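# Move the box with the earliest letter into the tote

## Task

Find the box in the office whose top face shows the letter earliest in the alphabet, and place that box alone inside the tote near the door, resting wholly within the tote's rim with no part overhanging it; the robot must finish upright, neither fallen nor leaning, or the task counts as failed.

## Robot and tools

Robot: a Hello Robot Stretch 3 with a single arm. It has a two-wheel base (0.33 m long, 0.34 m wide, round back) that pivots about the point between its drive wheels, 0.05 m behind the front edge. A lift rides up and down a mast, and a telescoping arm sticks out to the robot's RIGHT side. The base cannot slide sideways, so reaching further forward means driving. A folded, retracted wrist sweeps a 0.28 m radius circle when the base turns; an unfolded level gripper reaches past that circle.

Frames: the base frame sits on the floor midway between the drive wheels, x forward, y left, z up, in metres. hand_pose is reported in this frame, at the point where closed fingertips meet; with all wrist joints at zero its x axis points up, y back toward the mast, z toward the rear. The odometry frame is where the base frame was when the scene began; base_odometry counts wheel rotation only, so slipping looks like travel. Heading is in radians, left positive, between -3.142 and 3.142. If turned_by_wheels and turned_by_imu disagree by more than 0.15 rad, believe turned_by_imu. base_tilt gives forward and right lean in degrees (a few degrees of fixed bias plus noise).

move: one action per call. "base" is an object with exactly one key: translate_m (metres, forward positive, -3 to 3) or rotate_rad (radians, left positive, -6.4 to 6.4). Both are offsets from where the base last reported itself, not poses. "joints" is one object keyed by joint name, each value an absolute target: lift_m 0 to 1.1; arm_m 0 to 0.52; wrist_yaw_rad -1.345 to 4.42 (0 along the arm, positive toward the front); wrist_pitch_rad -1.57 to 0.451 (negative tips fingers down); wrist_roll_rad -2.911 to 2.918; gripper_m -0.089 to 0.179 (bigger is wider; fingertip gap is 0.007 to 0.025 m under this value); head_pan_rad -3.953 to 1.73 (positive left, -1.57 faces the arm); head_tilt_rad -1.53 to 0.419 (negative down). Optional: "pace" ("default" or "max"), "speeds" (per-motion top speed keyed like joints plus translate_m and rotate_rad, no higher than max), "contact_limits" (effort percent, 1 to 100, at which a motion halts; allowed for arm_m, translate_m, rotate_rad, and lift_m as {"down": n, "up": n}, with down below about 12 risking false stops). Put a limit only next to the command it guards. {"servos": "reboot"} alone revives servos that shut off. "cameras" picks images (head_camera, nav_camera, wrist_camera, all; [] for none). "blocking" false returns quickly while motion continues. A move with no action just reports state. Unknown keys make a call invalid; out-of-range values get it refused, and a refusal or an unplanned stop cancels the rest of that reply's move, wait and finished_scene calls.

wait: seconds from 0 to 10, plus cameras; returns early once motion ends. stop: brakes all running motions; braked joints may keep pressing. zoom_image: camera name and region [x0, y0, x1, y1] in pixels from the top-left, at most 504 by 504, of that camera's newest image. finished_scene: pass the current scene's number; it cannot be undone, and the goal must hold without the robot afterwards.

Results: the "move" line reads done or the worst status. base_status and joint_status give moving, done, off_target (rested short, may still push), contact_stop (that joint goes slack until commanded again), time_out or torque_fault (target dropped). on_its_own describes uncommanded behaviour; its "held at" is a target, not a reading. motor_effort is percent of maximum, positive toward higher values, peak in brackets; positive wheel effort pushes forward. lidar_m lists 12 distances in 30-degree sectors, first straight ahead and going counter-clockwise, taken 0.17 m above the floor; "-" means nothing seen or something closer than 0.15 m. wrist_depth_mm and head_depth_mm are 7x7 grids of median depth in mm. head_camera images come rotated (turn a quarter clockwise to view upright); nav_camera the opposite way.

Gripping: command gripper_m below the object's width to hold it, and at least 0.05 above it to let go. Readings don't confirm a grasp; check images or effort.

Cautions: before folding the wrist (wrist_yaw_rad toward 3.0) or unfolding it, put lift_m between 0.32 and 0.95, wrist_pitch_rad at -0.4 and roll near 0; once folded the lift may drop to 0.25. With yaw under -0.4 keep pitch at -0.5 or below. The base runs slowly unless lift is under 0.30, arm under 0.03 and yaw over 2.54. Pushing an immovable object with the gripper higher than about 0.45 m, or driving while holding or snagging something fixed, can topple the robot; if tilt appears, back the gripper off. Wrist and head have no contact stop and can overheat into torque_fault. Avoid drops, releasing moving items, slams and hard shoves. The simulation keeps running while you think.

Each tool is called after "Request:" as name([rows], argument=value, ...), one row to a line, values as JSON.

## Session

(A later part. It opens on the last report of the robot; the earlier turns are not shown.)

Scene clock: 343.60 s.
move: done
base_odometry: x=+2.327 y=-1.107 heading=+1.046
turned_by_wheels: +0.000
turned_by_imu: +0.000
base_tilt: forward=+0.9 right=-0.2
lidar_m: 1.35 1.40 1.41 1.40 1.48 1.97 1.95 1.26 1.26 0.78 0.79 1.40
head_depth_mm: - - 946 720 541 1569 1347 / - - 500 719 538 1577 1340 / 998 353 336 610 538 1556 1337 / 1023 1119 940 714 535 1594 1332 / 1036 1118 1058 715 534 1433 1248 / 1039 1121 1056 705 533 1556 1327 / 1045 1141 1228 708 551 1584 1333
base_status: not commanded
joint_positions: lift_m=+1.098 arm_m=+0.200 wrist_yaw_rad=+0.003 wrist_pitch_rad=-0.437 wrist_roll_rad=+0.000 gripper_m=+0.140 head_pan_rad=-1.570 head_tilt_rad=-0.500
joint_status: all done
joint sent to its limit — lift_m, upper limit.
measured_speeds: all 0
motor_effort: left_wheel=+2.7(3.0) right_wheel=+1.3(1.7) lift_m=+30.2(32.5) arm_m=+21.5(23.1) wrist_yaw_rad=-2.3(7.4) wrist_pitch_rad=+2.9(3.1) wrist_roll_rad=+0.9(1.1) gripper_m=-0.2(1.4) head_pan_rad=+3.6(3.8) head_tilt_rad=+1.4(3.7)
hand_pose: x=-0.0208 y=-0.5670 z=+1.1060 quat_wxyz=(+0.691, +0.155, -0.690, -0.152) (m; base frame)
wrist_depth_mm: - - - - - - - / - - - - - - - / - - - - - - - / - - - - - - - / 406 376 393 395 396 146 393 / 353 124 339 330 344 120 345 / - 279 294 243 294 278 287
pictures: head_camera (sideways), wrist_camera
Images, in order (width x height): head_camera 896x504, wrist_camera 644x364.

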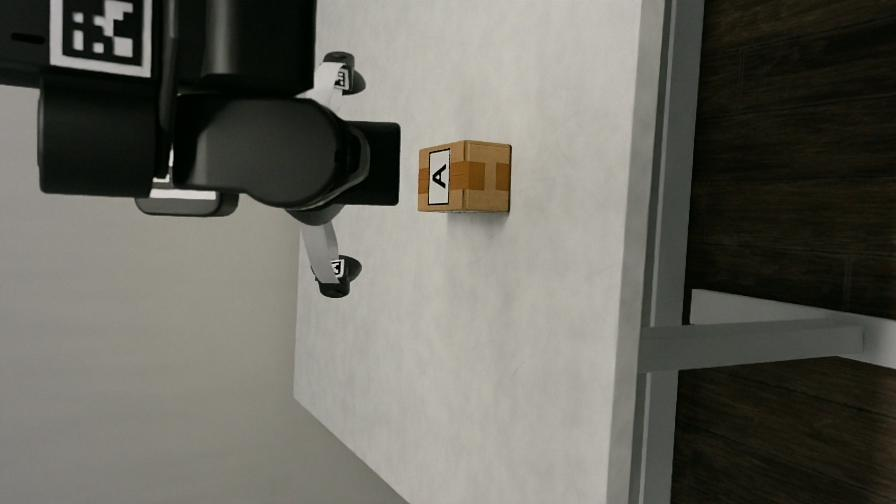

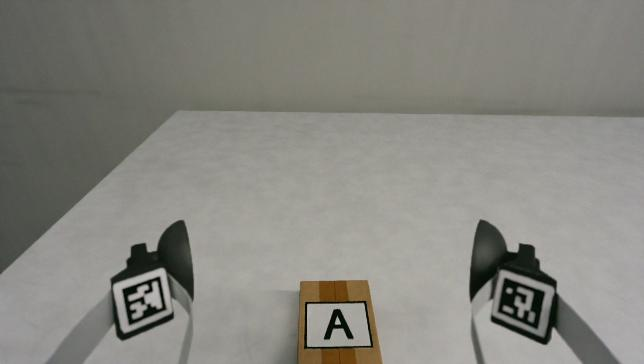

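Request:
move(joints={"wrist_pitch_rad": -1.0, "arm_m": 0.36}, pace="max", cameras=["head_camera", "wrist_camera"])

Scene clock: 348.97 s.
move: done
base_odometry: x=+2.327 y=-1.107 heading=+1.046
turned_by_wheels: +0.000
turned_by_imu: +0.001
base_tilt: forward=+1.0 right=+0.0
lidar_m: 1.35 1.41 1.40 1.40 1.48 1.97 1.96 1.26 1.26 0.78 0.79 1.40
head_depth_mm: 391 1061 1079 722 540 1572 1334 / 379 383 1000 683 539 1560 1343 / 986 401 455 611 537 1554 1344 / 1026 1110 1064 685 537 1605 1336 / 1030 1116 1065 709 535 1432 1241 / 1040 1129 1056 711 533 1536 1343 / 1044 1131 1221 708 533 1601 1339
base_status: not commanded
joint_positions: lift_m=+1.098 arm_m=+0.360 wrist_yaw_rad=+0.003 wrist_pitch_rad=-1.005 wrist_roll_rad=+0.000 gripper_m=+0.140 head_pan_rad=-1.570 head_tilt_rad=-0.500
joint_status: all done
measured_speeds: all 0
motor_effort: left_wheel=+2.7(3.0) right_wheel=+1.3(1.7) lift_m=+29.8(30.6) arm_m=+17.0(23.3) wrist_yaw_rad=-1.8(2.5) wrist_pitch_rad=+0.8(5.2) wrist_roll_rad=+0.9(1.0) gripper_m=+0.4(1.2) head_pan_rad=+1.7(3.9) head_tilt_rad=+1.6(2.4)
hand_pose: x=-0.0213 y=-0.6219 z=+1.0070 quat_wxyz=(+0.620, +0.342, -0.619, -0.340) (m; base frame)
wrist_depth_mm: 311 312 310 309 306 311 309 / 286 286 286 285 282 283 281 / 265 263 264 262 262 261 261 / 245 246 244 244 244 243 240 / 229 228 228 179 228 226 226 / 215 124 213 166 208 123 212 / - 197 201 156 195 195 197
pictures: head_camera (sideways), wrist_camera
Images, in order (width x height): head_camera 896x504, wrist_camera 644x364.

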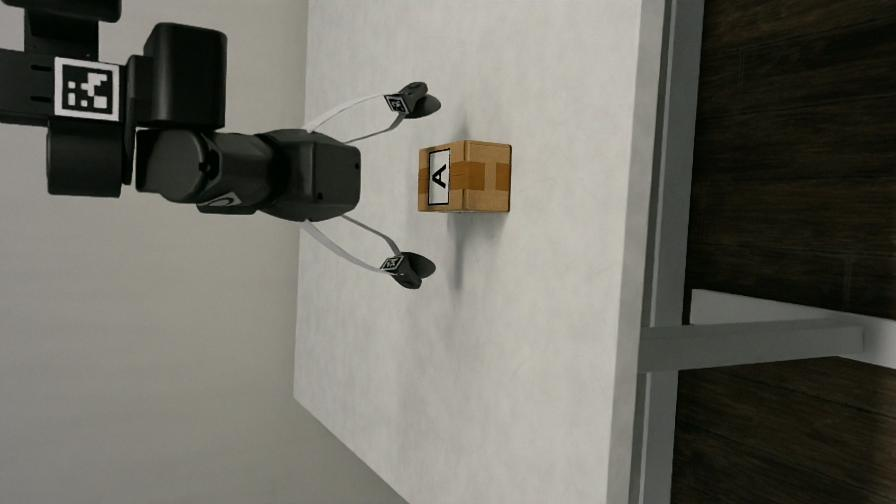

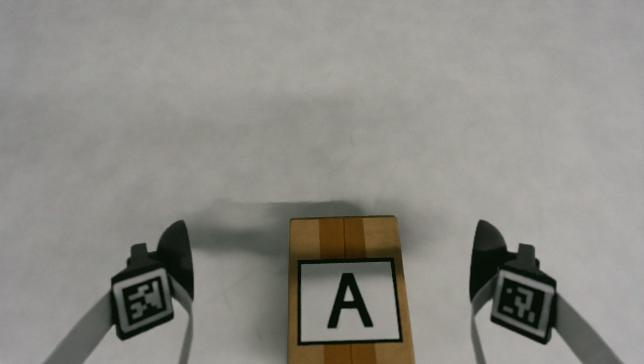

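Request:
move(base={"translate_m": -0.009}, joints={"arm_m": 0.376}, cameras=[])

Request:
move(joints={"lift_m": 1.042}, contact_limits={"lift_m": {"down": 15}}, cameras=["wrist_camera", "head_camera"])

Scene clock: 367.97 s.
move: done
base_odometry: x=+2.323 y=-1.114 heading=+1.046
turned_by_wheels: +0.000
turned_by_imu: +0.001
base_tilt: forward=+0.8 right=-0.1
lidar_m: 1.36 1.41 1.40 1.43 1.46 1.97 1.95 1.26 1.26 0.78 0.79 1.41
head_depth_mm: 391 1057 1080 720 540 1577 1351 / 390 397 1002 685 539 1566 1340 / 993 415 475 628 538 1564 1333 / 1026 1114 1065 681 536 1605 1337 / 1031 1115 1061 713 534 1476 1244 / 1036 1125 1054 707 534 1556 1336 / 1041 1137 1223 709 532 1582 1329
base_status: done
joint_positions: lift_m=+1.098 arm_m=+0.376 wrist_yaw_rad=+0.003 wrist_pitch_rad=-1.006 wrist_roll_rad=+0.000 gripper_m=+0.140 head_pan_rad=-1.570 head_tilt_rad=-0.500
joint_status: all done
measured_speeds: all 0
motor_effort: left_wheel=-5.2(8.5) right_wheel=-2.9(9.5) lift_m=+29.4(29.7) arm_m=+20.1(22.6) wrist_yaw_rad=-2.3(2.4) wrist_pitch_rad=+1.1(1.2) wrist_roll_rad=+0.9(1.1) gripper_m=+0.3(1.1) head_pan_rad=+1.2(3.1) head_tilt_rad=+0.9(1.8)
hand_pose: x=-0.0213 y=-0.6377 z=+1.0069 quat_wxyz=(+0.620, +0.342, -0.619, -0.340) (m; base frame)
wrist_depth_mm: 313 312 309 312 309 308 306 / 289 286 285 284 283 280 279 / 267 263 262 262 262 262 260 / 246 246 244 244 243 242 242 / 228 228 230 228 226 226 225 / 215 124 215 166 214 123 211 / - 197 199 156 198 196 198
pictures: none
No camera images: "cameras" was empty.

Scene clock: 369.60 s.
move: contact_stop
base_odometry: x=+2.323 y=-1.114 heading=+1.046
turned_by_wheels: +0.000
turned_by_imu: +0.000
base_tilt: forward=+0.8 right=-0.1
lidar_m: 1.36 1.41 1.41 1.43 1.46 1.96 1.95 1.26 1.25 0.78 0.79 1.41
head_depth_mm: 1003 385 1012 721 541 1579 1350 / 994 412 890 659 539 1563 1350 / 1017 436 473 609 539 1562 1339 / 1030 1116 1066 668 536 1596 1342 / 1029 1115 1058 714 536 1465 1248 / 1040 1129 1058 708 533 1554 1335 / 1044 1136 1237 706 551 1590 1336
base_status: not commanded
joint_positions: lift_m=+1.047 arm_m=+0.376 wrist_yaw_rad=+0.001 wrist_pitch_rad=-1.000 wrist_roll_rad=+0.001 gripper_m=+0.140 head_pan_rad=-1.570 head_tilt_rad=-0.500
joint_status: lift_m contact_stop (moved -0.050 of -0.056)
measured_speeds: translate_m=+0.000 rotate_rad=+0.000 lift_m=+0.004 arm_m=+0.000 wrist_yaw_rad=+0.000 wrist_pitch_rad=+0.000 wrist_roll_rad=+0.000 head_pan_rad=+0.000 head_tilt_rad=+0.000
on_its_own: lift_m is slack since a contact_stop (your +1.042 is given up)
motor_effort: left_wheel=-4.4(5.4) right_wheel=-1.3(3.2) lift_m=+21.9(26.8) arm_m=+12.8(20.0) wrist_yaw_rad=+0.2(2.5) wrist_pitch_rad=+0.0(1.8) wrist_roll_rad=+0.4(1.1) gripper_m=+1.2(1.4) head_pan_rad=+1.7(2.6) head_tilt_rad=+0.1(1.3)
contact_limits: lift_m down 15 (down: maximum 72; up: maximum 65)
hand_pose: x=-0.0215 y=-0.6390 z=+0.9571 quat_wxyz=(+0.620, +0.339, -0.620, -0.339) (m; base frame)
wrist_depth_mm: 250 247 247 244 243 243 242 / 228 227 225 226 224 222 225 / 210 207 208 207 206 206 204 / 193 193 192 192 191 191 190 / 181 181 179 128 176 178 177 / 171 124 166 119 123 123 166 / - 126 115 112 113 153 154
pictures: head_camera (sideways), wrist_camera
Images, in order (width x height): head_camera 896x504, wrist_camera 644x364.

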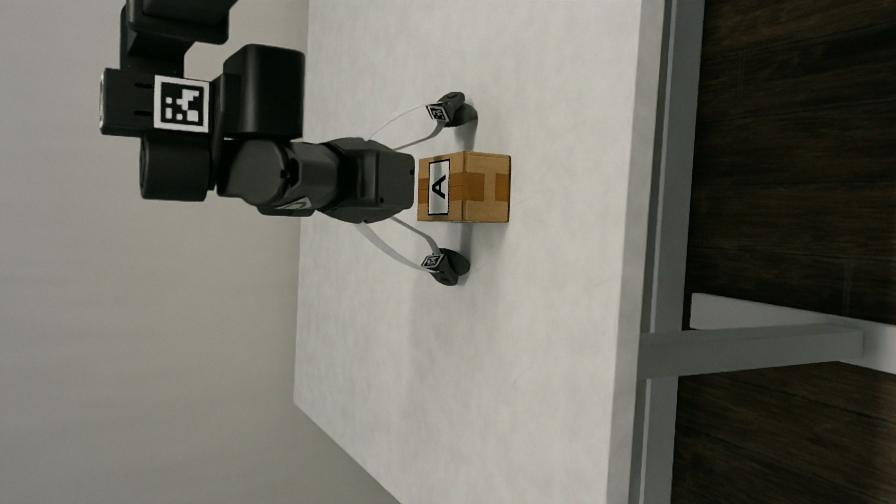

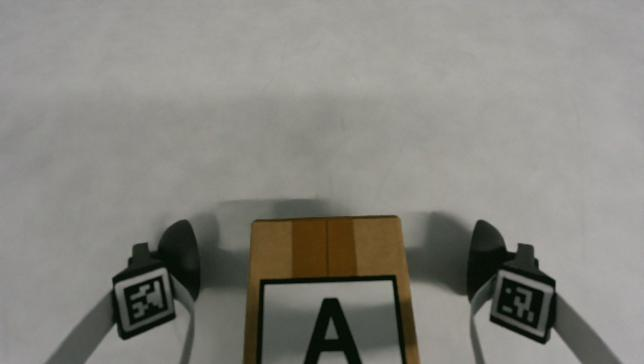

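Request:
move(joints={"lift_m": 1.054}, cameras=[])

Request:
move(joints={"gripper_m": 0.03}, cameras=["wrist_camera"])

Scene clock: 383.87 s.
move: done
base_odometry: x=+2.323 y=-1.114 heading=+1.046
turned_by_wheels: +0.000
turned_by_imu: +0.001
base_tilt: forward=+0.9 right=-0.1
lidar_m: 1.36 1.41 1.40 1.43 1.45 1.96 1.94 1.26 1.26 0.78 0.78 1.41
head_depth_mm: 997 415 1012 722 540 1551 1353 / 997 411 944 685 539 1563 1340 / 1016 429 472 611 538 1571 1330 / 1026 1109 1065 684 537 1590 1339 / 1026 1119 1057 712 535 1482 1252 / 1043 1134 1056 709 533 1544 1335 / 1046 1139 1225 708 532 1596 1334
base_status: not commanded
joint_positions: lift_m=+1.054 arm_m=+0.376 wrist_yaw_rad=+0.001 wrist_pitch_rad=-1.005 wrist_roll_rad=+0.001 gripper_m=+0.140 head_pan_rad=-1.570 head_tilt_rad=-0.500
joint_status: all done
measured_speeds: all 0
motor_effort: left_wheel=-4.4(4.5) right_wheel=-0.7(1.4) lift_m=+30.3(31.0) arm_m=-2.6(2.6) wrist_yaw_rad=+0.3(0.6) wrist_pitch_rad=+1.0(1.3) wrist_roll_rad=+0.5(0.7) gripper_m=+0.0(1.0) head_pan_rad=+2.2(2.8) head_tilt_rad=-1.3(1.3)
hand_pose: x=-0.0215 y=-0.6379 z=+0.9634 quat_wxyz=(+0.620, +0.341, -0.619, -0.341) (m; base frame)
wrist_depth_mm: 252 252 251 251 247 250 248 / 232 230 230 231 229 227 228 / 213 213 213 211 210 211 211 / 198 197 196 197 196 196 198 / 186 185 183 133 183 182 181 / 176 124 169 124 170 120 171 / - 159 120 117 120 158 158
pictures: none
No camera images: "cameras" was empty.

Scene clock: 385.50 s.
move: done
base_odometry: x=+2.323 y=-1.114 heading=+1.046
turned_by_wheels: +0.000
turned_by_imu: +0.000
base_tilt: forward=+1.1 right=-0.2
lidar_m: 1.36 1.41 1.40 1.43 1.45 1.96 1.95 1.26 1.26 0.78 0.79 1.41
head_depth_mm: 990 413 1008 722 541 1573 1349 / 992 411 942 720 539 1571 1344 / 1021 429 472 613 539 1552 1331 / 1026 1103 1065 677 536 1604 1330 / 1031 1114 1064 711 535 1464 1252 / 1039 1135 1059 711 534 1557 1333 / 1037 1129 1225 706 552 1588 1339
base_status: not commanded
joint_positions: lift_m=+1.054 arm_m=+0.376 wrist_yaw_rad=+0.001 wrist_pitch_rad=-0.996 wrist_roll_rad=+0.001 gripper_m=+0.031 head_pan_rad=-1.570 head_tilt_rad=-0.500
joint_status: all done
measured_speeds: all 0
motor_effort: left_wheel=-3.9(4.5) right_wheel=-1.4(1.6) lift_m=+19.2(30.6) arm_m=-10.0(10.0) wrist_yaw_rad=-0.1(0.6) wrist_pitch_rad=-1.1(1.4) wrist_roll_rad=+0.3(0.8) gripper_m=-19.6(96.5) head_pan_rad=+0.6(2.4) head_tilt_rad=-0.4(1.5)
hand_pose: x=-0.0215 y=-0.6401 z=+0.9646 quat_wxyz=(+0.621, +0.338, -0.621, -0.338) (m; base frame)
wrist_depth_mm: 261 259 258 257 256 255 255 / 237 237 234 233 233 234 233 / 217 218 216 215 215 216 215 / 202 201 200 203 198 199 201 / 187 187 185 135 152 185 184 / 176 175 125 126 126 174 171 / 164 163 123 118 121 161 163
pictures: wrist_camera
Images, in order (width x height): wrist_camera 644x364.

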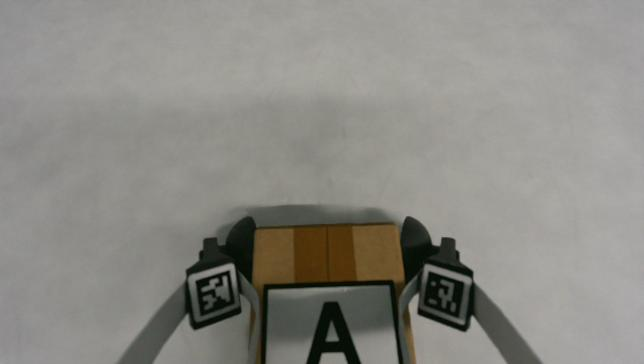

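Request:
move(joints={"lift_m": 1.1}, speeds={"lift_m": 0.05}, cameras=["wrist_camera"])

Scene clock: 409.33 s.
move: done
base_odometry: x=+2.323 y=-1.114 heading=+1.046
turned_by_wheels: +0.000
turned_by_imu: +0.001
base_tilt: forward=+1.0 right=-0.2
lidar_m: 1.36 1.41 1.41 1.43 1.45 1.96 1.95 1.26 1.25 0.78 0.79 1.41
head_depth_mm: 391 1067 1073 721 541 1563 1345 / 392 396 1011 719 540 1551 1340 / 984 414 475 598 537 1560 1341 / 1034 1115 1060 683 535 1590 1340 / 1035 1116 1064 710 535 1465 1256 / 1040 1127 1060 708 533 1558 1340 / 1045 1136 1233 707 532 1593 1327
base_status: not commanded
joint_positions: lift_m=+1.098 arm_m=+0.376 wrist_yaw_rad=+0.000 wrist_pitch_rad=-1.009 wrist_roll_rad=-0.002 gripper_m=+0.031 head_pan_rad=-1.570 head_tilt_rad=-0.500
joint_status: all done
joint sent to its limit — lift_m, upper limit.
measured_speeds: all 0
motor_effort: left_wheel=-3.9(4.3) right_wheel=-1.0(1.8) lift_m=+30.7(32.2) arm_m=-19.1(19.3) wrist_yaw_rad=+0.8(1.1) wrist_pitch_rad=+1.6(2.0) wrist_roll_rad=+1.6(1.6) gripper_m=-16.6(20.0) head_pan_rad=-0.3(2.2) head_tilt_rad=-0.9(2.1)
hand_pose: x=-0.0216 y=-0.6370 z=+1.0066 quat_wxyz=(+0.620, +0.342, -0.618, -0.342) (m; base frame)
wrist_depth_mm: 313 310 308 308 306 307 306 / 284 283 285 285 280 282 281 / 264 264 263 261 259 260 259 / 245 244 243 243 243 241 242 / 229 227 227 139 223 226 227 / 215 214 128 130 129 212 211 / 201 107 197 122 127 199 200
pictures: wrist_camera
Images, in order (width x height): wrist_camera 644x364.

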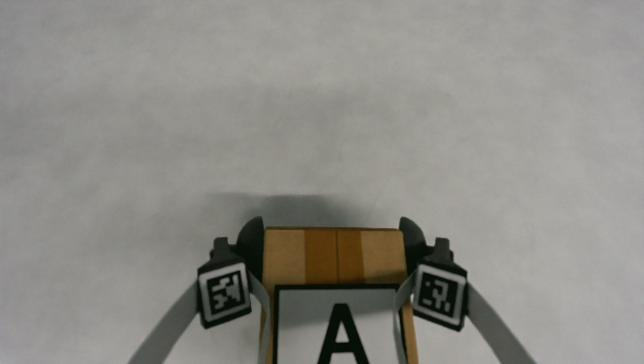

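Request:
move(joints={"arm_m": 0.0}, cameras=[])

Request:
move(joints={"wrist_yaw_rad": 1.571}, cameras=["wrist_camera"])

Request:
move(base={"translate_m": 0.9}, joints={"lift_m": 0.6, "wrist_pitch_rad": -0.4, "head_pan_rad": 0.0, "head_tilt_rad": -0.6}, pace="max", cameras=["head_camera", "wrist_camera"])

Scene clock: 441.60 s.
move: done
base_odometry: x=+2.323 y=-1.114 heading=+1.046
turned_by_wheels: +0.000
turned_by_imu: +0.001
base_tilt: forward=+1.0 right=-0.1
lidar_m: 1.36 1.42 1.40 1.42 1.45 1.96 1.95 1.26 1.26 0.78 0.79 1.41
head_depth_mm: - - - - - - - / - - - - - - - / 1019 - 1000 - - - - / 1023 1113 1067 748 536 1600 1286 / 1028 1124 1061 713 535 1421 1248 / 1038 1125 1054 710 533 1549 1338 / 1039 1140 1223 706 548 1582 1342
base_status: not commanded
joint_positions: lift_m=+1.098 arm_m=+0.002 wrist_yaw_rad=+0.000 wrist_pitch_rad=-1.010 wrist_roll_rad=-0.002 gripper_m=+0.031 head_pan_rad=-1.570 head_tilt_rad=-0.500
joint_status: all done
joint sent to its limit — arm_m, lower limit.
measured_speeds: all 0
motor_effort: left_wheel=-4.0(4.4) right_wheel=-1.2(1.8) lift_m=+30.3(30.8) arm_m=-20.1(22.5) wrist_yaw_rad=+0.2(1.1) wrist_pitch_rad=+1.7(2.0) wrist_roll_rad=+1.5(1.7) gripper_m=-15.9(17.3) head_pan_rad=-0.1(1.7) head_tilt_rad=-2.4(3.6)
hand_pose: x=-0.0216 y=-0.2627 z=+1.0065 quat_wxyz=(+0.620, +0.342, -0.618, -0.342) (m; base frame)
wrist_depth_mm: 313 311 311 311 309 309 305 / 294 295 290 289 285 284 283 / - - - - - - - / - - - - - - - / - - - 140 - - - / - - 128 129 128 - - / - 107 122 121 126 - -
pictures: none
No camera images: "cameras" was empty.

Scene clock: 443.40 s.
move: done
base_odometry: x=+2.323 y=-1.114 heading=+1.046
turned_by_wheels: +0.000
turned_by_imu: +0.000
base_tilt: forward=+1.2 right=-0.1
lidar_m: 1.36 1.42 1.40 1.42 1.46 1.96 1.95 1.26 1.25 0.78 0.79 1.41
head_depth_mm: - - - - - - - / - - - - - - - / 1017 - 1001 - - - - / 1025 1115 1066 714 537 - - / 1036 1123 1057 710 534 - - / 1036 1126 1054 707 574 - - / 1052 1135 1225 705 595 - -
base_status: not commanded
joint_positions: lift_m=+1.098 arm_m=+0.002 wrist_yaw_rad=+1.568 wrist_pitch_rad=-1.010 wrist_roll_rad=-0.002 gripper_m=+0.031 head_pan_rad=-1.570 head_tilt_rad=-0.500
joint_status: all done
measured_speeds: all 0
motor_effort: left_wheel=-4.0(4.3) right_wheel=-1.1(1.5) lift_m=+30.4(30.6) arm_m=-19.0(20.4) wrist_yaw_rad=+3.6(7.2) wrist_pitch_rad=+1.5(2.1) wrist_roll_rad=+1.2(1.7) gripper_m=-16.3(17.5) head_pan_rad=-1.7(1.7) head_tilt_rad=-2.2(3.3)
hand_pose: x=+0.0946 y=-0.1473 z=+1.0065 quat_wxyz=(+0.680, +0.679, -0.196, +0.195) (m; base frame)
wrist_depth_mm: - - - - - - - / - - - - - - - / - - - - - - - / - - - - - - - / - - - 140 - - - / - - 128 130 129 - - / - 107 122 121 126 - -
pictures: wrist_camera
Images, in order (width x height): wrist_camera 644x364.

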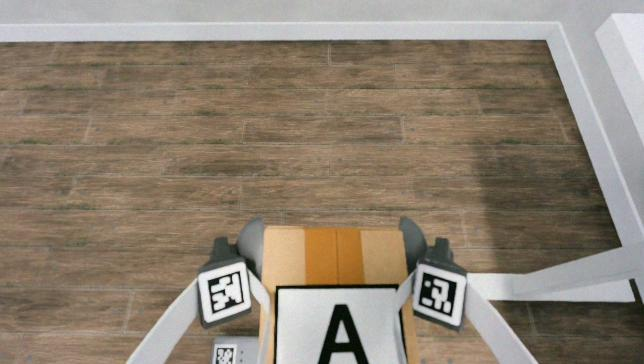

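Scene clock: 453.37 s.
move: done
base_odometry: x=+2.774 y=-0.336 heading=+1.046
turned_by_wheels: +0.000
turned_by_imu: +0.000
base_tilt: forward=+1.1 right=+0.0
lidar_m: 0.47 0.49 0.66 1.85 1.52 1.92 2.84 1.72 1.02 1.22 0.66 0.49
head_depth_mm: 354 391 428 480 542 662 795 / 357 392 436 492 563 669 806 / 359 394 440 496 570 675 814 / 361 398 443 501 575 685 827 / 364 400 447 505 582 693 840 / 366 404 450 512 583 700 857 / 368 407 455 515 583 713 865
base_status: done
joint_positions: lift_m=+0.600 arm_m=+0.002 wrist_yaw_rad=+1.568 wrist_pitch_rad=-0.428 wrist_roll_rad=-0.002 gripper_m=+0.031 head_pan_rad=+0.000 head_tilt_rad=-0.600
joint_status: all done
measured_speeds: all 0
motor_effort: left_wheel=+1.0(13.7) right_wheel=+7.4(12.1) lift_m=+21.9(26.6) arm_m=-14.1(19.6) wrist_yaw_rad=+3.5(4.1) wrist_pitch_rad=+4.9(8.1) wrist_roll_rad=+1.4(1.7) gripper_m=-16.4(17.6) head_pan_rad=-4.4(4.5) head_tilt_rad=+1.8(6.2)
hand_pose: x=+0.2018 y=-0.1476 z=+0.6105 quat_wxyz=(+0.596, +0.594, -0.383, +0.382) (m; base frame)
wrist_depth_mm: - - - - - - - / - - - - - - - / - - - - - - - / - - - - - - - / - - - 137 143 - - / - - 129 130 129 - - / - 98 - 121 124 - -
pictures: head_camera (sideways), wrist_camera
Images, in order (width x height): head_camera 896x504, wrist_camera 644x364.

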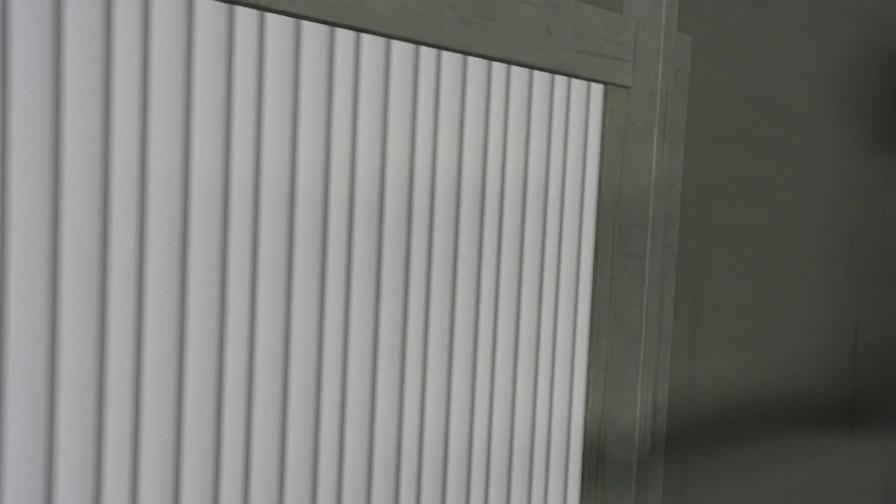

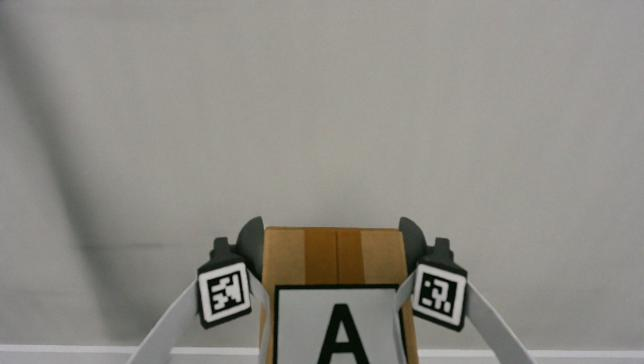

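Request:
move(joints={"wrist_yaw_rad": 2.6, "head_tilt_rad": -1.3}, speeds={"wrist_yaw_rad": 0.8}, cameras=["head_camera", "wrist_camera", "nav_camera"])

Scene clock: 457.60 s.
move: done
base_odometry: x=+2.774 y=-0.336 heading=+1.046
turned_by_wheels: +0.000
turned_by_imu: +0.001
base_tilt: forward=+1.0 right=+0.0
lidar_m: 0.47 0.49 0.67 1.84 1.52 1.93 2.84 1.72 1.01 1.22 0.66 0.48
head_depth_mm: 515 686 951 1296 1229 468 391 / 515 693 963 1289 1232 521 1135 / 518 700 982 1293 1245 1029 433 / 519 707 999 1301 634 1037 422 / 525 718 1020 1304 1242 1042 414 / 527 721 1031 1315 1247 1195 394 / 528 736 1053 1315 1258 1203 361
base_status: not commanded
joint_positions: lift_m=+0.600 arm_m=+0.002 wrist_yaw_rad=+2.597 wrist_pitch_rad=-0.428 wrist_roll_rad=-0.002 gripper_m=+0.031 head_pan_rad=+0.000 head_tilt_rad=-1.303
joint_status: all done
measured_speeds: all 0
motor_effort: left_wheel=+0.9(1.1) right_wheel=+7.2(8.2) lift_m=+22.4(22.7) arm_m=-11.6(13.0) wrist_yaw_rad=+3.6(7.6) wrist_pitch_rad=+5.0(5.2) wrist_roll_rad=+1.4(1.7) gripper_m=-15.4(17.3) head_pan_rad=-2.4(4.1) head_tilt_rad=-5.6(7.9)
hand_pose: x=+0.0945 y=+0.0441 z=+0.6105 quat_wxyz=(+0.331, +0.705, -0.041, +0.626) (m; base frame)
wrist_depth_mm: - - - - - - - / - - - - - - - / - - - - - - - / - - - - - - - / - - - 138 143 - - / 890 936 129 130 129 - - / 222 107 122 121 125 - -
pictures: head_camera (sideways), nav_camera (sideways), wrist_camera
Images, in order (width x height): head_camera 896x504, nav_camera 672x504, wrist_camera 644x364.

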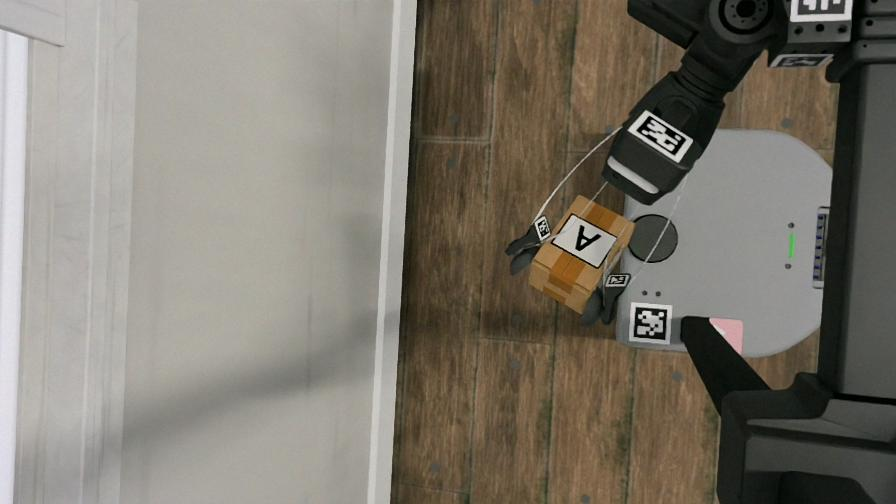

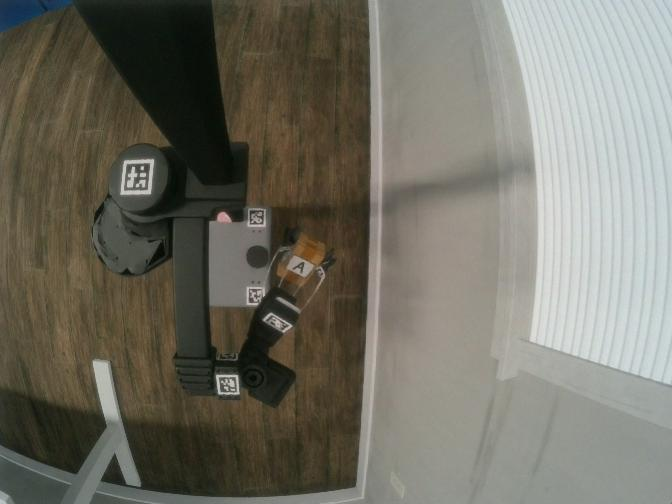

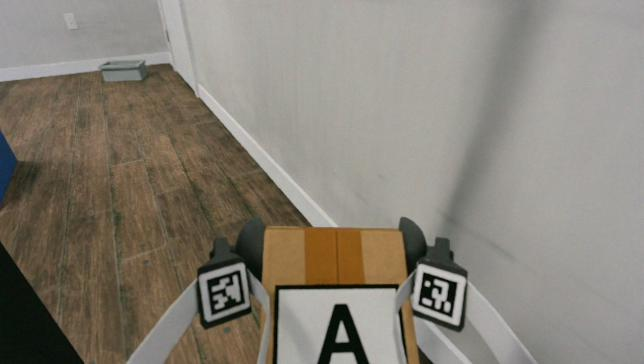

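Request:
move(base={"rotate_rad": 1.571}, joints={"lift_m": 0.28, "head_tilt_rad": -0.5}, pace="max", cameras=["head_camera"])

Request:
move(base={"translate_m": 2.0}, pace="max", cameras=["head_camera", "wrist_camera"])

Scene clock: 467.40 s.
move: done
base_odometry: x=+2.774 y=-0.336 heading=+2.616
turned_by_wheels: +1.571
turned_by_imu: +1.566
base_tilt: forward=+1.0 right=-0.4
lidar_m: 1.73 1.44 1.93 2.84 1.75 1.02 1.22 0.67 0.49 0.47 0.49 0.66
head_depth_mm: 1896 1825 1750 1702 1666 1536 1350 / 2953 2865 2809 2452 1997 1613 1343 / 3048 3345 3508 2693 2004 1614 1345 / 2995 3415 3541 2705 1996 1607 1342 / 3114 3314 3559 2666 1975 1585 1336 / 3090 3301 3468 2006 1894 1591 1347 / 1346 1355 1472 1595 1801 1594 1334
base_status: done
joint_positions: lift_m=+0.280 arm_m=+0.002 wrist_yaw_rad=+2.597 wrist_pitch_rad=-0.426 wrist_roll_rad=-0.002 gripper_m=+0.031 head_pan_rad=+0.000 head_tilt_rad=-0.496
joint_status: all done
measured_speeds: all 0
motor_effort: left_wheel=-9.0(15.2) right_wheel=+10.2(16.1) lift_m=+22.8(23.8) arm_m=-19.8(19.8) wrist_yaw_rad=+3.5(4.2) wrist_pitch_rad=+4.5(5.2) wrist_roll_rad=+1.5(1.6) gripper_m=-15.7(17.8) head_pan_rad=-0.8(3.3) head_tilt_rad=-2.3(4.9)
hand_pose: x=+0.0945 y=+0.0442 z=+0.2908 quat_wxyz=(+0.330, +0.705, -0.041, +0.626) (m; base frame)
wrist_depth_mm: - - - - - - - / - - - - - - - / - - - - - - - / 751 746 742 758 754 751 750 / 594 603 637 140 594 605 610 / 511 509 128 130 128 508 506 / 222 107 255 121 127 440 436
pictures: head_camera (sideways)
Images, in order (width x height): head_camera 896x504.

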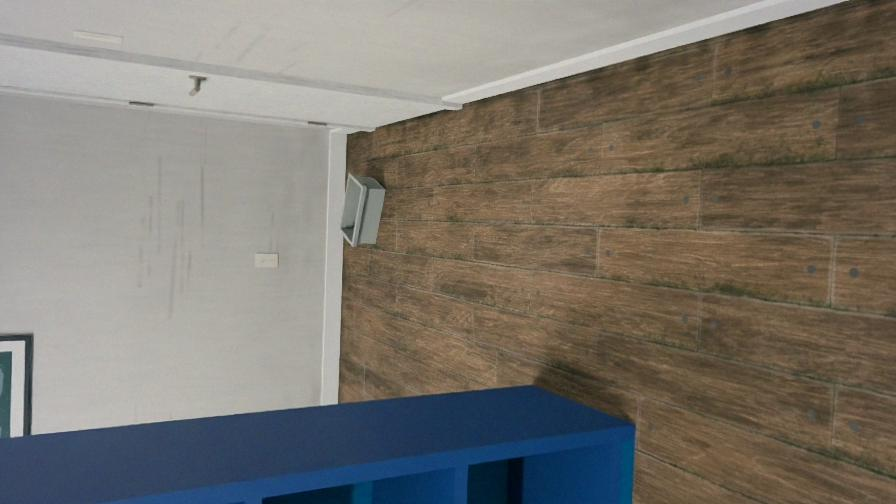

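Scene clock: 475.50 s.
move: done
base_odometry: x=+1.043 y=+0.667 heading=+2.616
turned_by_wheels: +0.000
turned_by_imu: -0.001
base_tilt: forward=+0.8 right=-0.2
lidar_m: 1.55 1.61 2.18 0.72 0.58 0.72 1.84 0.64 0.46 0.44 0.46 0.59
head_depth_mm: 1304 1414 1522 1610 1451 1451 1312 / 1302 1406 1562 1703 1843 1608 1341 / 1310 1414 1546 1715 1853 1549 1339 / 1317 1433 1568 1735 1876 1516 1339 / 1320 1449 1583 1748 1874 1587 1336 / 1340 1443 1585 1762 1884 1588 1340 / 1343 1454 1608 1759 1926 1603 1340
base_status: done
joint_positions: lift_m=+0.280 arm_m=+0.002 wrist_yaw_rad=+2.597 wrist_pitch_rad=-0.426 wrist_roll_rad=-0.002 gripper_m=+0.031 head_pan_rad=+0.000 head_tilt_rad=-0.500
joint_status: not commanded
measured_speeds: all 0
motor_effort: left_wheel=+3.2(12.7) right_wheel=+4.9(18.0) lift_m=+28.8(29.0) arm_m=-15.9(20.6) wrist_yaw_rad=+2.7(3.6) wrist_pitch_rad=+4.6(5.1) wrist_roll_rad=+1.3(1.6) gripper_m=-17.0(17.7) head_pan_rad=-0.4(3.2) head_tilt_rad=-2.3(4.1)
hand_pose: x=+0.0944 y=+0.0443 z=+0.2908 quat_wxyz=(+0.330, +0.705, -0.041, +0.626) (m; base frame)
wrist_depth_mm: - - - - - - - / - - - - - - - / - - - - - - - / 754 745 756 761 737 756 745 / 605 608 633 140 585 612 617 / 503 513 129 130 129 509 510 / 224 107 255 121 127 430 436
pictures: head_camera (sideways), wrist_camera
Images, in order (width x height): head_camera 896x504, wrist_camera 644x364.

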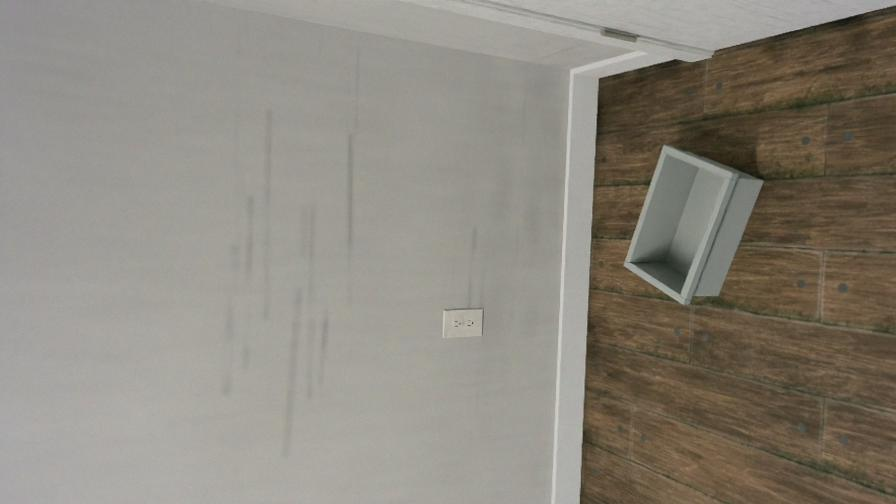

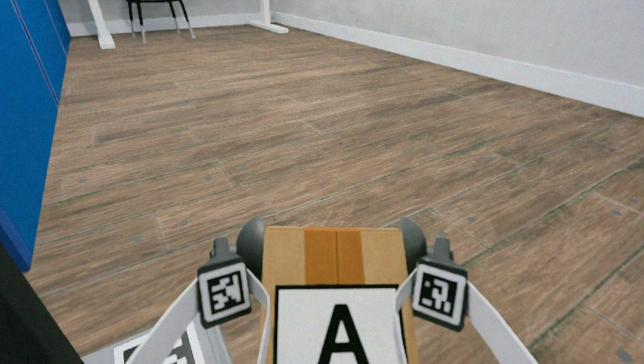

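Request:
move(base={"rotate_rad": 0.158}, pace="max", cameras=[])

Request:
move(base={"translate_m": 0.758}, pace="max", cameras=[])

Request:
move(base={"rotate_rad": 1.003}, joints={"lift_m": 0.5, "head_pan_rad": -1.57, "head_tilt_rad": -1.0}, pace="max", cameras=["head_camera"])

Scene clock: 503.73 s.
move: done
base_odometry: x=+1.043 y=+0.667 heading=+2.774
turned_by_wheels: +0.158
turned_by_imu: +0.157
base_tilt: forward=+1.1 right=-0.2
lidar_m: 1.56 1.70 2.60 0.55 0.57 2.83 1.14 0.55 0.44 0.44 0.48 0.71
head_depth_mm: 1279 1379 1486 1649 1800 1607 1347 / 1295 1404 1526 1671 1827 1544 1349 / 1323 1422 1556 1735 1880 1516 1344 / 1343 1456 1592 1762 1892 1588 1334 / 1373 1489 1632 1806 1935 1602 1341 / 1399 1529 1679 1874 1977 1595 1330 / 1437 1564 1722 1902 1961 1592 1323
base_status: done
joint_positions: lift_m=+0.280 arm_m=+0.002 wrist_yaw_rad=+2.597 wrist_pitch_rad=-0.426 wrist_roll_rad=-0.002 gripper_m=+0.031 head_pan_rad=+0.000 head_tilt_rad=-0.500
joint_status: not commanded
measured_speeds: all 0
motor_effort: left_wheel=-8.7(14.4) right_wheel=+9.0(15.9) lift_m=+30.1(31.1) arm_m=-13.8(14.5) wrist_yaw_rad=+2.8(3.5) wrist_pitch_rad=+4.8(5.0) wrist_roll_rad=+1.3(1.6) gripper_m=-15.5(16.9) head_pan_rad=+0.4(1.2) head_tilt_rad=-1.0(2.6)
hand_pose: x=+0.0944 y=+0.0443 z=+0.2908 quat_wxyz=(+0.330, +0.705, -0.041, +0.626) (m; base frame)
wrist_depth_mm: - - - - - - - / - - - - - - - / 470 - - - - - - / 509 744 749 747 749 746 767 / 556 603 634 140 585 612 613 / 503 500 128 130 129 509 503 / 221 107 256 121 127 435 434
pictures: none
No camera images: "cameras" was empty.

Scene clock: 507.60 s.
move: done
base_odometry: x=+0.336 y=+0.940 heading=+2.774
turned_by_wheels: +0.000
turned_by_imu: -0.001
base_tilt: forward=+1.0 right=-0.1
lidar_m: 0.81 0.88 1.35 2.37 1.15 1.01 1.41 0.64 0.53 0.53 0.57 0.82
head_depth_mm: 642 692 754 825 914 1024 1161 / 653 706 770 847 936 1052 1197 / 665 721 791 865 960 1087 1228 / 680 736 805 884 987 1116 1251 / 691 751 821 912 1019 1154 1270 / 705 767 843 934 1048 1187 1289 / 721 784 862 960 1080 1233 1329
base_status: done
joint_positions: lift_m=+0.280 arm_m=+0.002 wrist_yaw_rad=+2.597 wrist_pitch_rad=-0.426 wrist_roll_rad=-0.002 gripper_m=+0.031 head_pan_rad=+0.000 head_tilt_rad=-0.500
joint_status: not commanded
measured_speeds: all 0
motor_effort: left_wheel=+4.2(14.9) right_wheel=-0.8(14.9) lift_m=+27.1(30.5) arm_m=-13.3(14.2) wrist_yaw_rad=+2.8(3.5) wrist_pitch_rad=+4.6(5.1) wrist_roll_rad=+1.3(1.6) gripper_m=-15.7(17.3) head_pan_rad=+0.3(2.0) head_tilt_rad=-0.6(2.5)
hand_pose: x=+0.0944 y=+0.0443 z=+0.2908 quat_wxyz=(+0.330, +0.705, -0.041, +0.626) (m; base frame)
wrist_depth_mm: - - - - - - - / - - - - - - - / - - - - - 874 - / 746 756 751 754 743 748 680 / 595 603 634 140 584 601 609 / 502 500 129 130 129 506 507 / 222 107 256 121 127 435 413
pictures: none
No camera images: "cameras" was empty.

Scene clock: 509.87 s.
move: done
base_odometry: x=+0.336 y=+0.940 heading=-2.507
turned_by_wheels: +1.003
turned_by_imu: +1.000
base_tilt: forward=+0.9 right=+0.0
lidar_m: 1.26 2.63 1.21 1.01 1.62 0.72 0.54 0.53 0.56 0.83 0.81 0.87
head_depth_mm: 815 892 986 1074 1231 1212 1101 / 906 1038 1203 1368 1344 531 487 / 870 1042 1299 1476 1323 552 979 / 839 988 1206 1453 1325 597 593 / 805 949 1142 1438 1316 1218 1126 / 776 905 1082 1366 1347 1208 1122 / 744 868 1029 1266 1348 1224 1124
base_status: done
joint_positions: lift_m=+0.500 arm_m=+0.002 wrist_yaw_rad=+2.597 wrist_pitch_rad=-0.425 wrist_roll_rad=-0.002 gripper_m=+0.031 head_pan_rad=-1.583 head_tilt_rad=-1.005
joint_status: all done
measured_speeds: translate_m=+0.000 rotate_rad=+0.000 lift_m=+0.000 arm_m=+0.000 wrist_yaw_rad=+0.000 wrist_pitch_rad=+0.000 wrist_roll_rad=+0.000 head_pan_rad=+0.024 head_tilt_rad=+0.000
motor_effort: left_wheel=-8.7(15.1) right_wheel=+9.3(16.5) lift_m=+30.3(33.2) arm_m=-19.4(19.4) wrist_yaw_rad=+2.8(3.4) wrist_pitch_rad=+4.6(4.9) wrist_roll_rad=+1.4(1.6) gripper_m=-16.6(17.6) head_pan_rad=+2.5(6.6) head_tilt_rad=-3.0(8.8)
hand_pose: x=+0.0945 y=+0.0444 z=+0.5111 quat_wxyz=(+0.330, +0.705, -0.041, +0.626) (m; base frame)
wrist_depth_mm: - 823 - - - - - / - - - - - - - / - - - - - - - / - - - - - - - / 900 913 964 140 898 898 898 / 767 801 129 130 129 777 771 / 223 107 121 121 127 679 667
pictures: head_camera (sideways)
Images, in order (width x height): head_camera 896x504.

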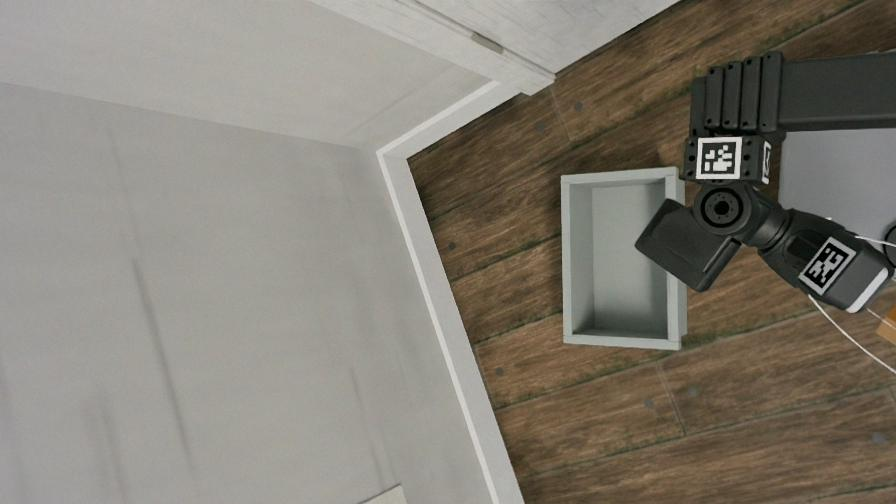

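Request:
move(joints={"wrist_yaw_rad": 0.0}, speeds={"wrist_yaw_rad": 1.0}, cameras=[])

Request:
move(joints={"wrist_pitch_rad": -1.0, "arm_m": 0.17}, cameras=["head_camera", "wrist_camera"])

Scene clock: 538.53 s.
move: done
base_odometry: x=+0.336 y=+0.940 heading=-2.507
turned_by_wheels: +0.000
turned_by_imu: +0.001
base_tilt: forward=+0.8 right=-0.1
lidar_m: 1.26 2.62 1.21 1.01 1.62 0.72 0.54 0.53 0.56 0.83 0.81 0.87
head_depth_mm: 830 905 1004 1070 1232 1218 1105 / 900 1048 1217 1385 1356 531 489 / 868 1033 1283 1481 1295 543 948 / 830 984 1204 1449 1308 1194 981 / 801 928 1136 1422 1318 1219 1116 / 772 897 1078 1359 1362 1221 1120 / 739 861 1024 1271 1357 1221 1124
base_status: not commanded
joint_positions: lift_m=+0.500 arm_m=+0.002 wrist_yaw_rad=+0.003 wrist_pitch_rad=-0.425 wrist_roll_rad=-0.002 gripper_m=+0.031 head_pan_rad=-1.570 head_tilt_rad=-1.000
joint_status: all done
measured_speeds: all 0
motor_effort: left_wheel=-8.8(9.0) right_wheel=+9.4(9.7) lift_m=+27.4(28.8) arm_m=-19.4(20.1) wrist_yaw_rad=-2.2(5.3) wrist_pitch_rad=+4.4(4.9) wrist_roll_rad=+1.3(1.6) gripper_m=-17.4(17.4) head_pan_rad=+2.6(4.3) head_tilt_rad=-0.4(1.4)
hand_pose: x=-0.0207 y=-0.3702 z=+0.5111 quat_wxyz=(+0.692, +0.151, -0.690, -0.148) (m; base frame)
wrist_depth_mm: - - - - - - 318 / - - - - - - 335 / - - - - - - 350 / - - - - - 422 340 / - - - 138 144 444 345 / - - 129 130 129 477 - / 641 107 122 121 126 - -
pictures: none
No camera images: "cameras" was empty.

Scene clock: 541.03 s.
move: done
base_odometry: x=+0.336 y=+0.940 heading=-2.507
turned_by_wheels: +0.000
turned_by_imu: +0.000
base_tilt: forward=+0.9 right=+0.0
lidar_m: 1.26 2.62 1.21 1.01 1.62 0.72 0.54 0.53 0.56 0.82 0.81 0.87
head_depth_mm: 830 909 1005 1072 1233 1216 1108 / 902 1045 1222 1369 610 537 489 / 864 1030 1281 1475 640 1211 975 / 827 985 1205 1466 1303 1216 987 / 798 940 1134 1428 1313 1210 1124 / 768 895 1083 1365 1345 1225 1126 / 741 859 1024 1264 1344 1233 1122
base_status: not commanded
joint_positions: lift_m=+0.500 arm_m=+0.170 wrist_yaw_rad=+0.003 wrist_pitch_rad=-1.009 wrist_roll_rad=-0.002 gripper_m=+0.031 head_pan_rad=-1.570 head_tilt_rad=-1.000
joint_status: all done
measured_speeds: all 0
motor_effort: left_wheel=-8.9(8.9) right_wheel=+9.4(9.7) lift_m=+26.3(27.8) arm_m=+21.1(23.6) wrist_yaw_rad=-2.2(2.9) wrist_pitch_rad=+1.4(6.4) wrist_roll_rad=+1.3(1.6) gripper_m=-15.9(17.5) head_pan_rad=+2.5(4.4) head_tilt_rad=-0.8(1.5)
hand_pose: x=-0.0212 y=-0.4311 z=+0.4090 quat_wxyz=(+0.620, +0.343, -0.618, -0.341) (m; base frame)
wrist_depth_mm: - - - - - - 279 / - - - 696 707 - 311 / - 590 656 661 650 - 335 / 611 619 616 613 612 480 341 / 580 584 590 140 574 558 - / 539 542 128 129 128 538 464 / 516 107 - 121 127 509 469
pictures: head_camera (sideways), wrist_camera
Images, in order (width x height): head_camera 896x504, wrist_camera 644x364.

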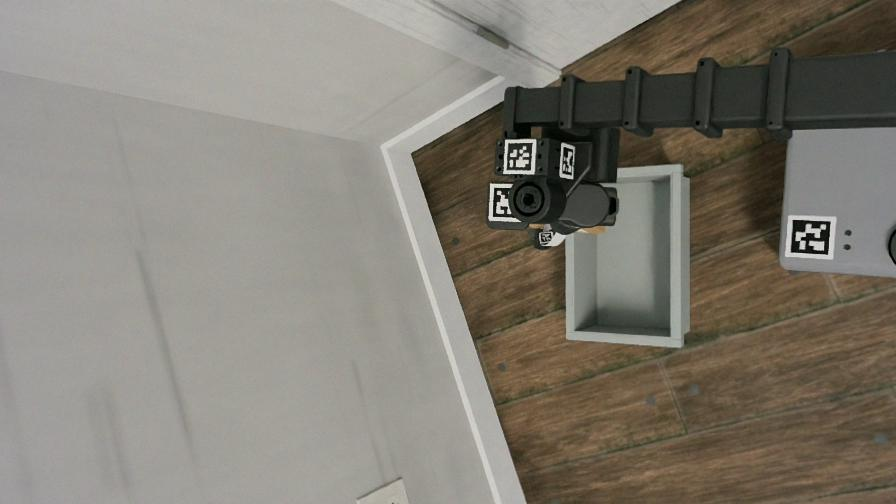

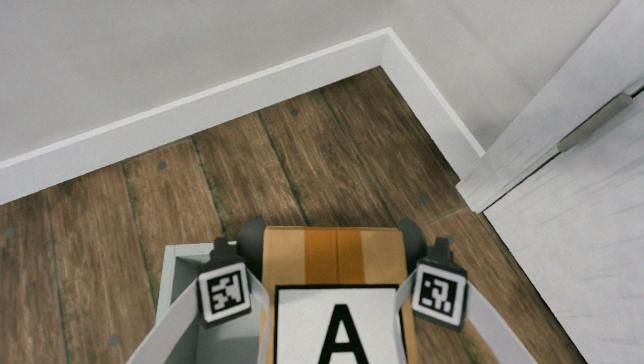

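Request:
move(base={"translate_m": 0.076}, joints={"lift_m": 0.35}, cameras=["head_camera", "wrist_camera"])

Scene clock: 555.33 s.
move: done
base_odometry: x=+0.275 y=+0.895 heading=-2.507
turned_by_wheels: +0.000
turned_by_imu: +0.001
base_tilt: forward=+0.9 right=-0.2
lidar_m: 1.22 2.56 1.25 1.01 1.82 0.81 0.61 0.60 0.64 0.79 0.78 0.83
head_depth_mm: 890 1010 1131 1257 1302 1220 1113 / 868 1032 1291 1445 1344 696 623 / 829 990 1222 1472 788 1191 969 / 796 939 1155 1433 1307 1203 988 / 766 902 1092 1382 1358 1210 1122 / 739 864 1036 1288 1353 1224 1126 / 713 825 975 1225 1358 1224 1118
base_status: done
joint_positions: lift_m=+0.350 arm_m=+0.170 wrist_yaw_rad=+0.003 wrist_pitch_rad=-1.010 wrist_roll_rad=-0.002 gripper_m=+0.031 head_pan_rad=-1.570 head_tilt_rad=-1.000
joint_status: all done
measured_speeds: all 0
motor_effort: left_wheel=+8.0(9.4) right_wheel=+2.8(13.6) lift_m=+21.0(23.9) arm_m=+20.6(21.5) wrist_yaw_rad=-1.8(2.8) wrist_pitch_rad=+1.6(2.0) wrist_roll_rad=+1.3(1.6) gripper_m=-15.7(17.3) head_pan_rad=+2.2(4.0) head_tilt_rad=-0.7(2.0)
hand_pose: x=-0.0212 y=-0.4309 z=+0.2589 quat_wxyz=(+0.620, +0.343, -0.617, -0.341) (m; base frame)
wrist_depth_mm: 379 - - - 574 483 - / - - 537 530 530 518 413 / 486 495 493 495 491 493 387 / 467 465 463 456 457 451 422 / 430 434 316 139 159 425 417 / 404 407 128 130 129 395 401 / 384 107 - 122 125 379 380
pictures: head_camera (sideways), wrist_camera
Images, in order (width x height): head_camera 896x504, wrist_camera 644x364.

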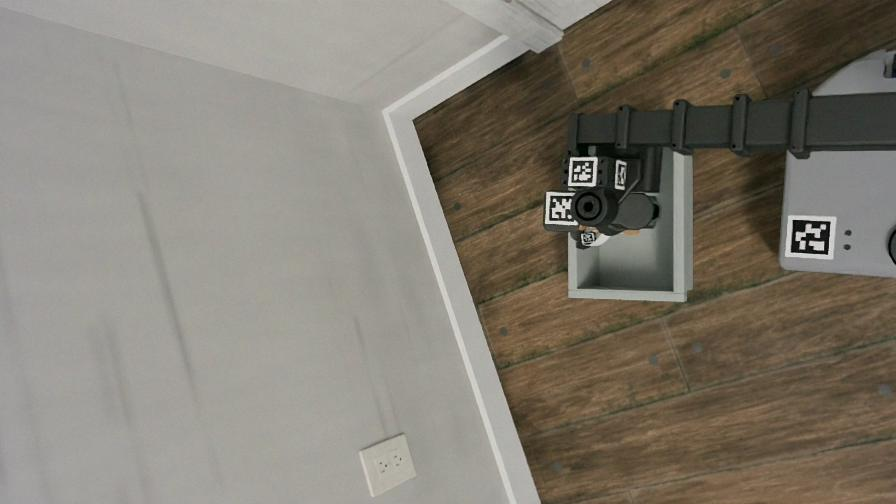

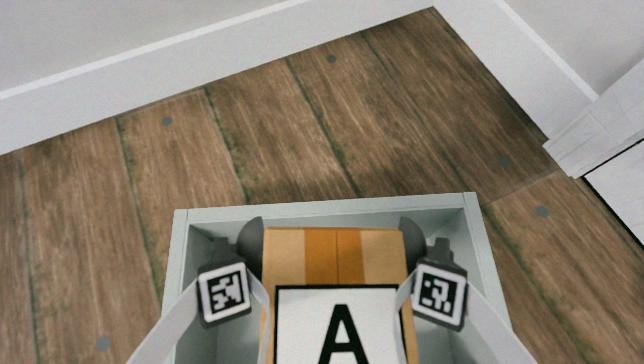

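Request:
move(joints={"arm_m": 0.185}, cameras=[])

Request:
move(joints={"lift_m": 0.19}, contact_limits={"lift_m": {"down": 15}}, cameras=["head_camera", "wrist_camera"])

Scene clock: 562.67 s.
move: done
base_odometry: x=+0.275 y=+0.895 heading=-2.507
turned_by_wheels: +0.000
turned_by_imu: +0.001
base_tilt: forward=+1.0 right=+0.0
lidar_m: 1.22 2.56 1.25 1.01 1.82 0.81 0.61 0.60 0.64 0.79 0.78 0.83
head_depth_mm: 892 1019 1126 1255 1302 1217 1120 / 864 1038 1295 1457 1328 687 623 / 830 991 1223 1467 776 1213 962 / 798 942 1154 1439 1302 1213 991 / 764 899 1085 1379 1352 1206 1112 / 734 862 1031 1294 1353 1234 1122 / 712 824 986 1221 1353 1227 1117
base_status: not commanded
joint_positions: lift_m=+0.350 arm_m=+0.185 wrist_yaw_rad=+0.003 wrist_pitch_rad=-1.010 wrist_roll_rad=-0.002 gripper_m=+0.031 head_pan_rad=-1.570 head_tilt_rad=-1.000
joint_status: all done
measured_speeds: all 0
motor_effort: left_wheel=+8.0(8.3) right_wheel=+2.8(3.3) lift_m=+22.1(22.3) arm_m=+20.4(23.5) wrist_yaw_rad=-2.1(2.5) wrist_pitch_rad=+1.6(2.0) wrist_roll_rad=+1.4(1.6) gripper_m=-15.9(17.2) head_pan_rad=+3.2(3.2) head_tilt_rad=-1.7(2.3)
hand_pose: x=-0.0212 y=-0.4459 z=+0.2589 quat_wxyz=(+0.620, +0.343, -0.617, -0.341) (m; base frame)
wrist_depth_mm: 370 389 - - 567 491 - / - - 533 535 535 507 425 / - 493 493 501 493 485 383 / 464 460 460 465 458 453 415 / 440 434 311 138 148 422 426 / 406 404 128 130 129 400 401 / 386 107 - 122 125 379 375
pictures: none
No camera images: "cameras" was empty.

Scene clock: 564.97 s.
move: done
base_odometry: x=+0.275 y=+0.895 heading=-2.507
turned_by_wheels: +0.000
turned_by_imu: +0.000
base_tilt: forward=+1.0 right=-0.1
lidar_m: 1.21 2.56 1.25 1.01 1.82 0.81 0.61 0.60 0.63 0.79 0.78 0.83
head_depth_mm: 896 1013 1125 1248 1307 1221 1114 / 867 1038 1288 1458 1350 1181 955 / 829 991 1225 1478 1298 1134 950 / 798 942 1154 1427 1304 1204 990 / 765 899 1089 1374 1345 1211 1121 / 740 856 1029 1301 1348 1221 1123 / 710 825 983 1227 1349 1219 1117
base_status: not commanded
joint_positions: lift_m=+0.190 arm_m=+0.185 wrist_yaw_rad=+0.003 wrist_pitch_rad=-1.010 wrist_roll_rad=-0.002 gripper_m=+0.031 head_pan_rad=-1.570 head_tilt_rad=-1.000
joint_status: all done
measured_speeds: all 0
motor_effort: left_wheel=+7.8(8.3) right_wheel=+2.8(3.5) lift_m=+21.2(23.0) arm_m=+17.2(20.7) wrist_yaw_rad=-1.8(3.1) wrist_pitch_rad=+1.5(2.0) wrist_roll_rad=+1.3(1.6) gripper_m=-15.7(17.7) head_pan_rad=+2.3(3.5) head_tilt_rad=-0.5(2.4)
contact_limits: lift_m down 15 (down: maximum 72; up: maximum 65)
hand_pose: x=-0.0212 y=-0.4458 z=+0.0989 quat_wxyz=(+0.620, +0.344, -0.617, -0.341) (m; base frame)
wrist_depth_mm: 360 371 367 362 362 363 352 / 338 337 338 335 338 331 332 / 319 317 315 317 181 178 180 / 163 193 202 212 221 216 - / - - 249 138 147 - - / - - 128 130 129 - - / - 98 - 121 125 - -
pictures: head_camera (sideways), wrist_camera
Images, in order (width x height): head_camera 896x504, wrist_camera 644x364.

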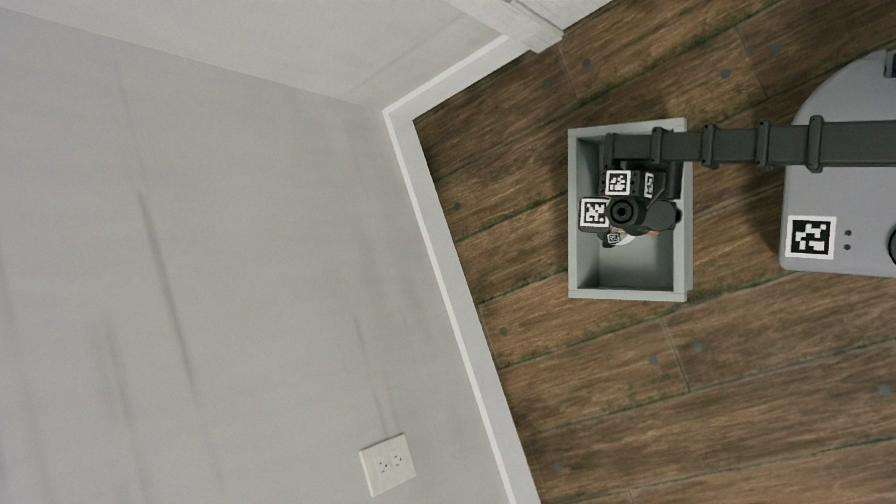

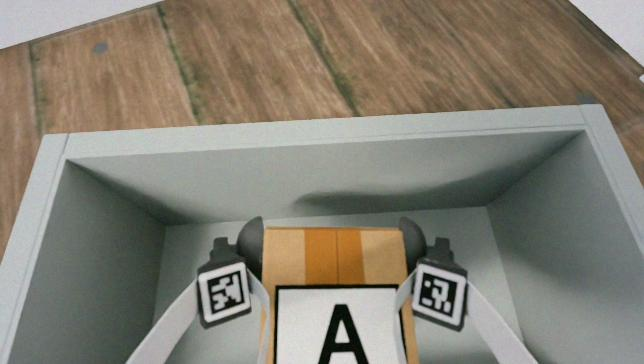

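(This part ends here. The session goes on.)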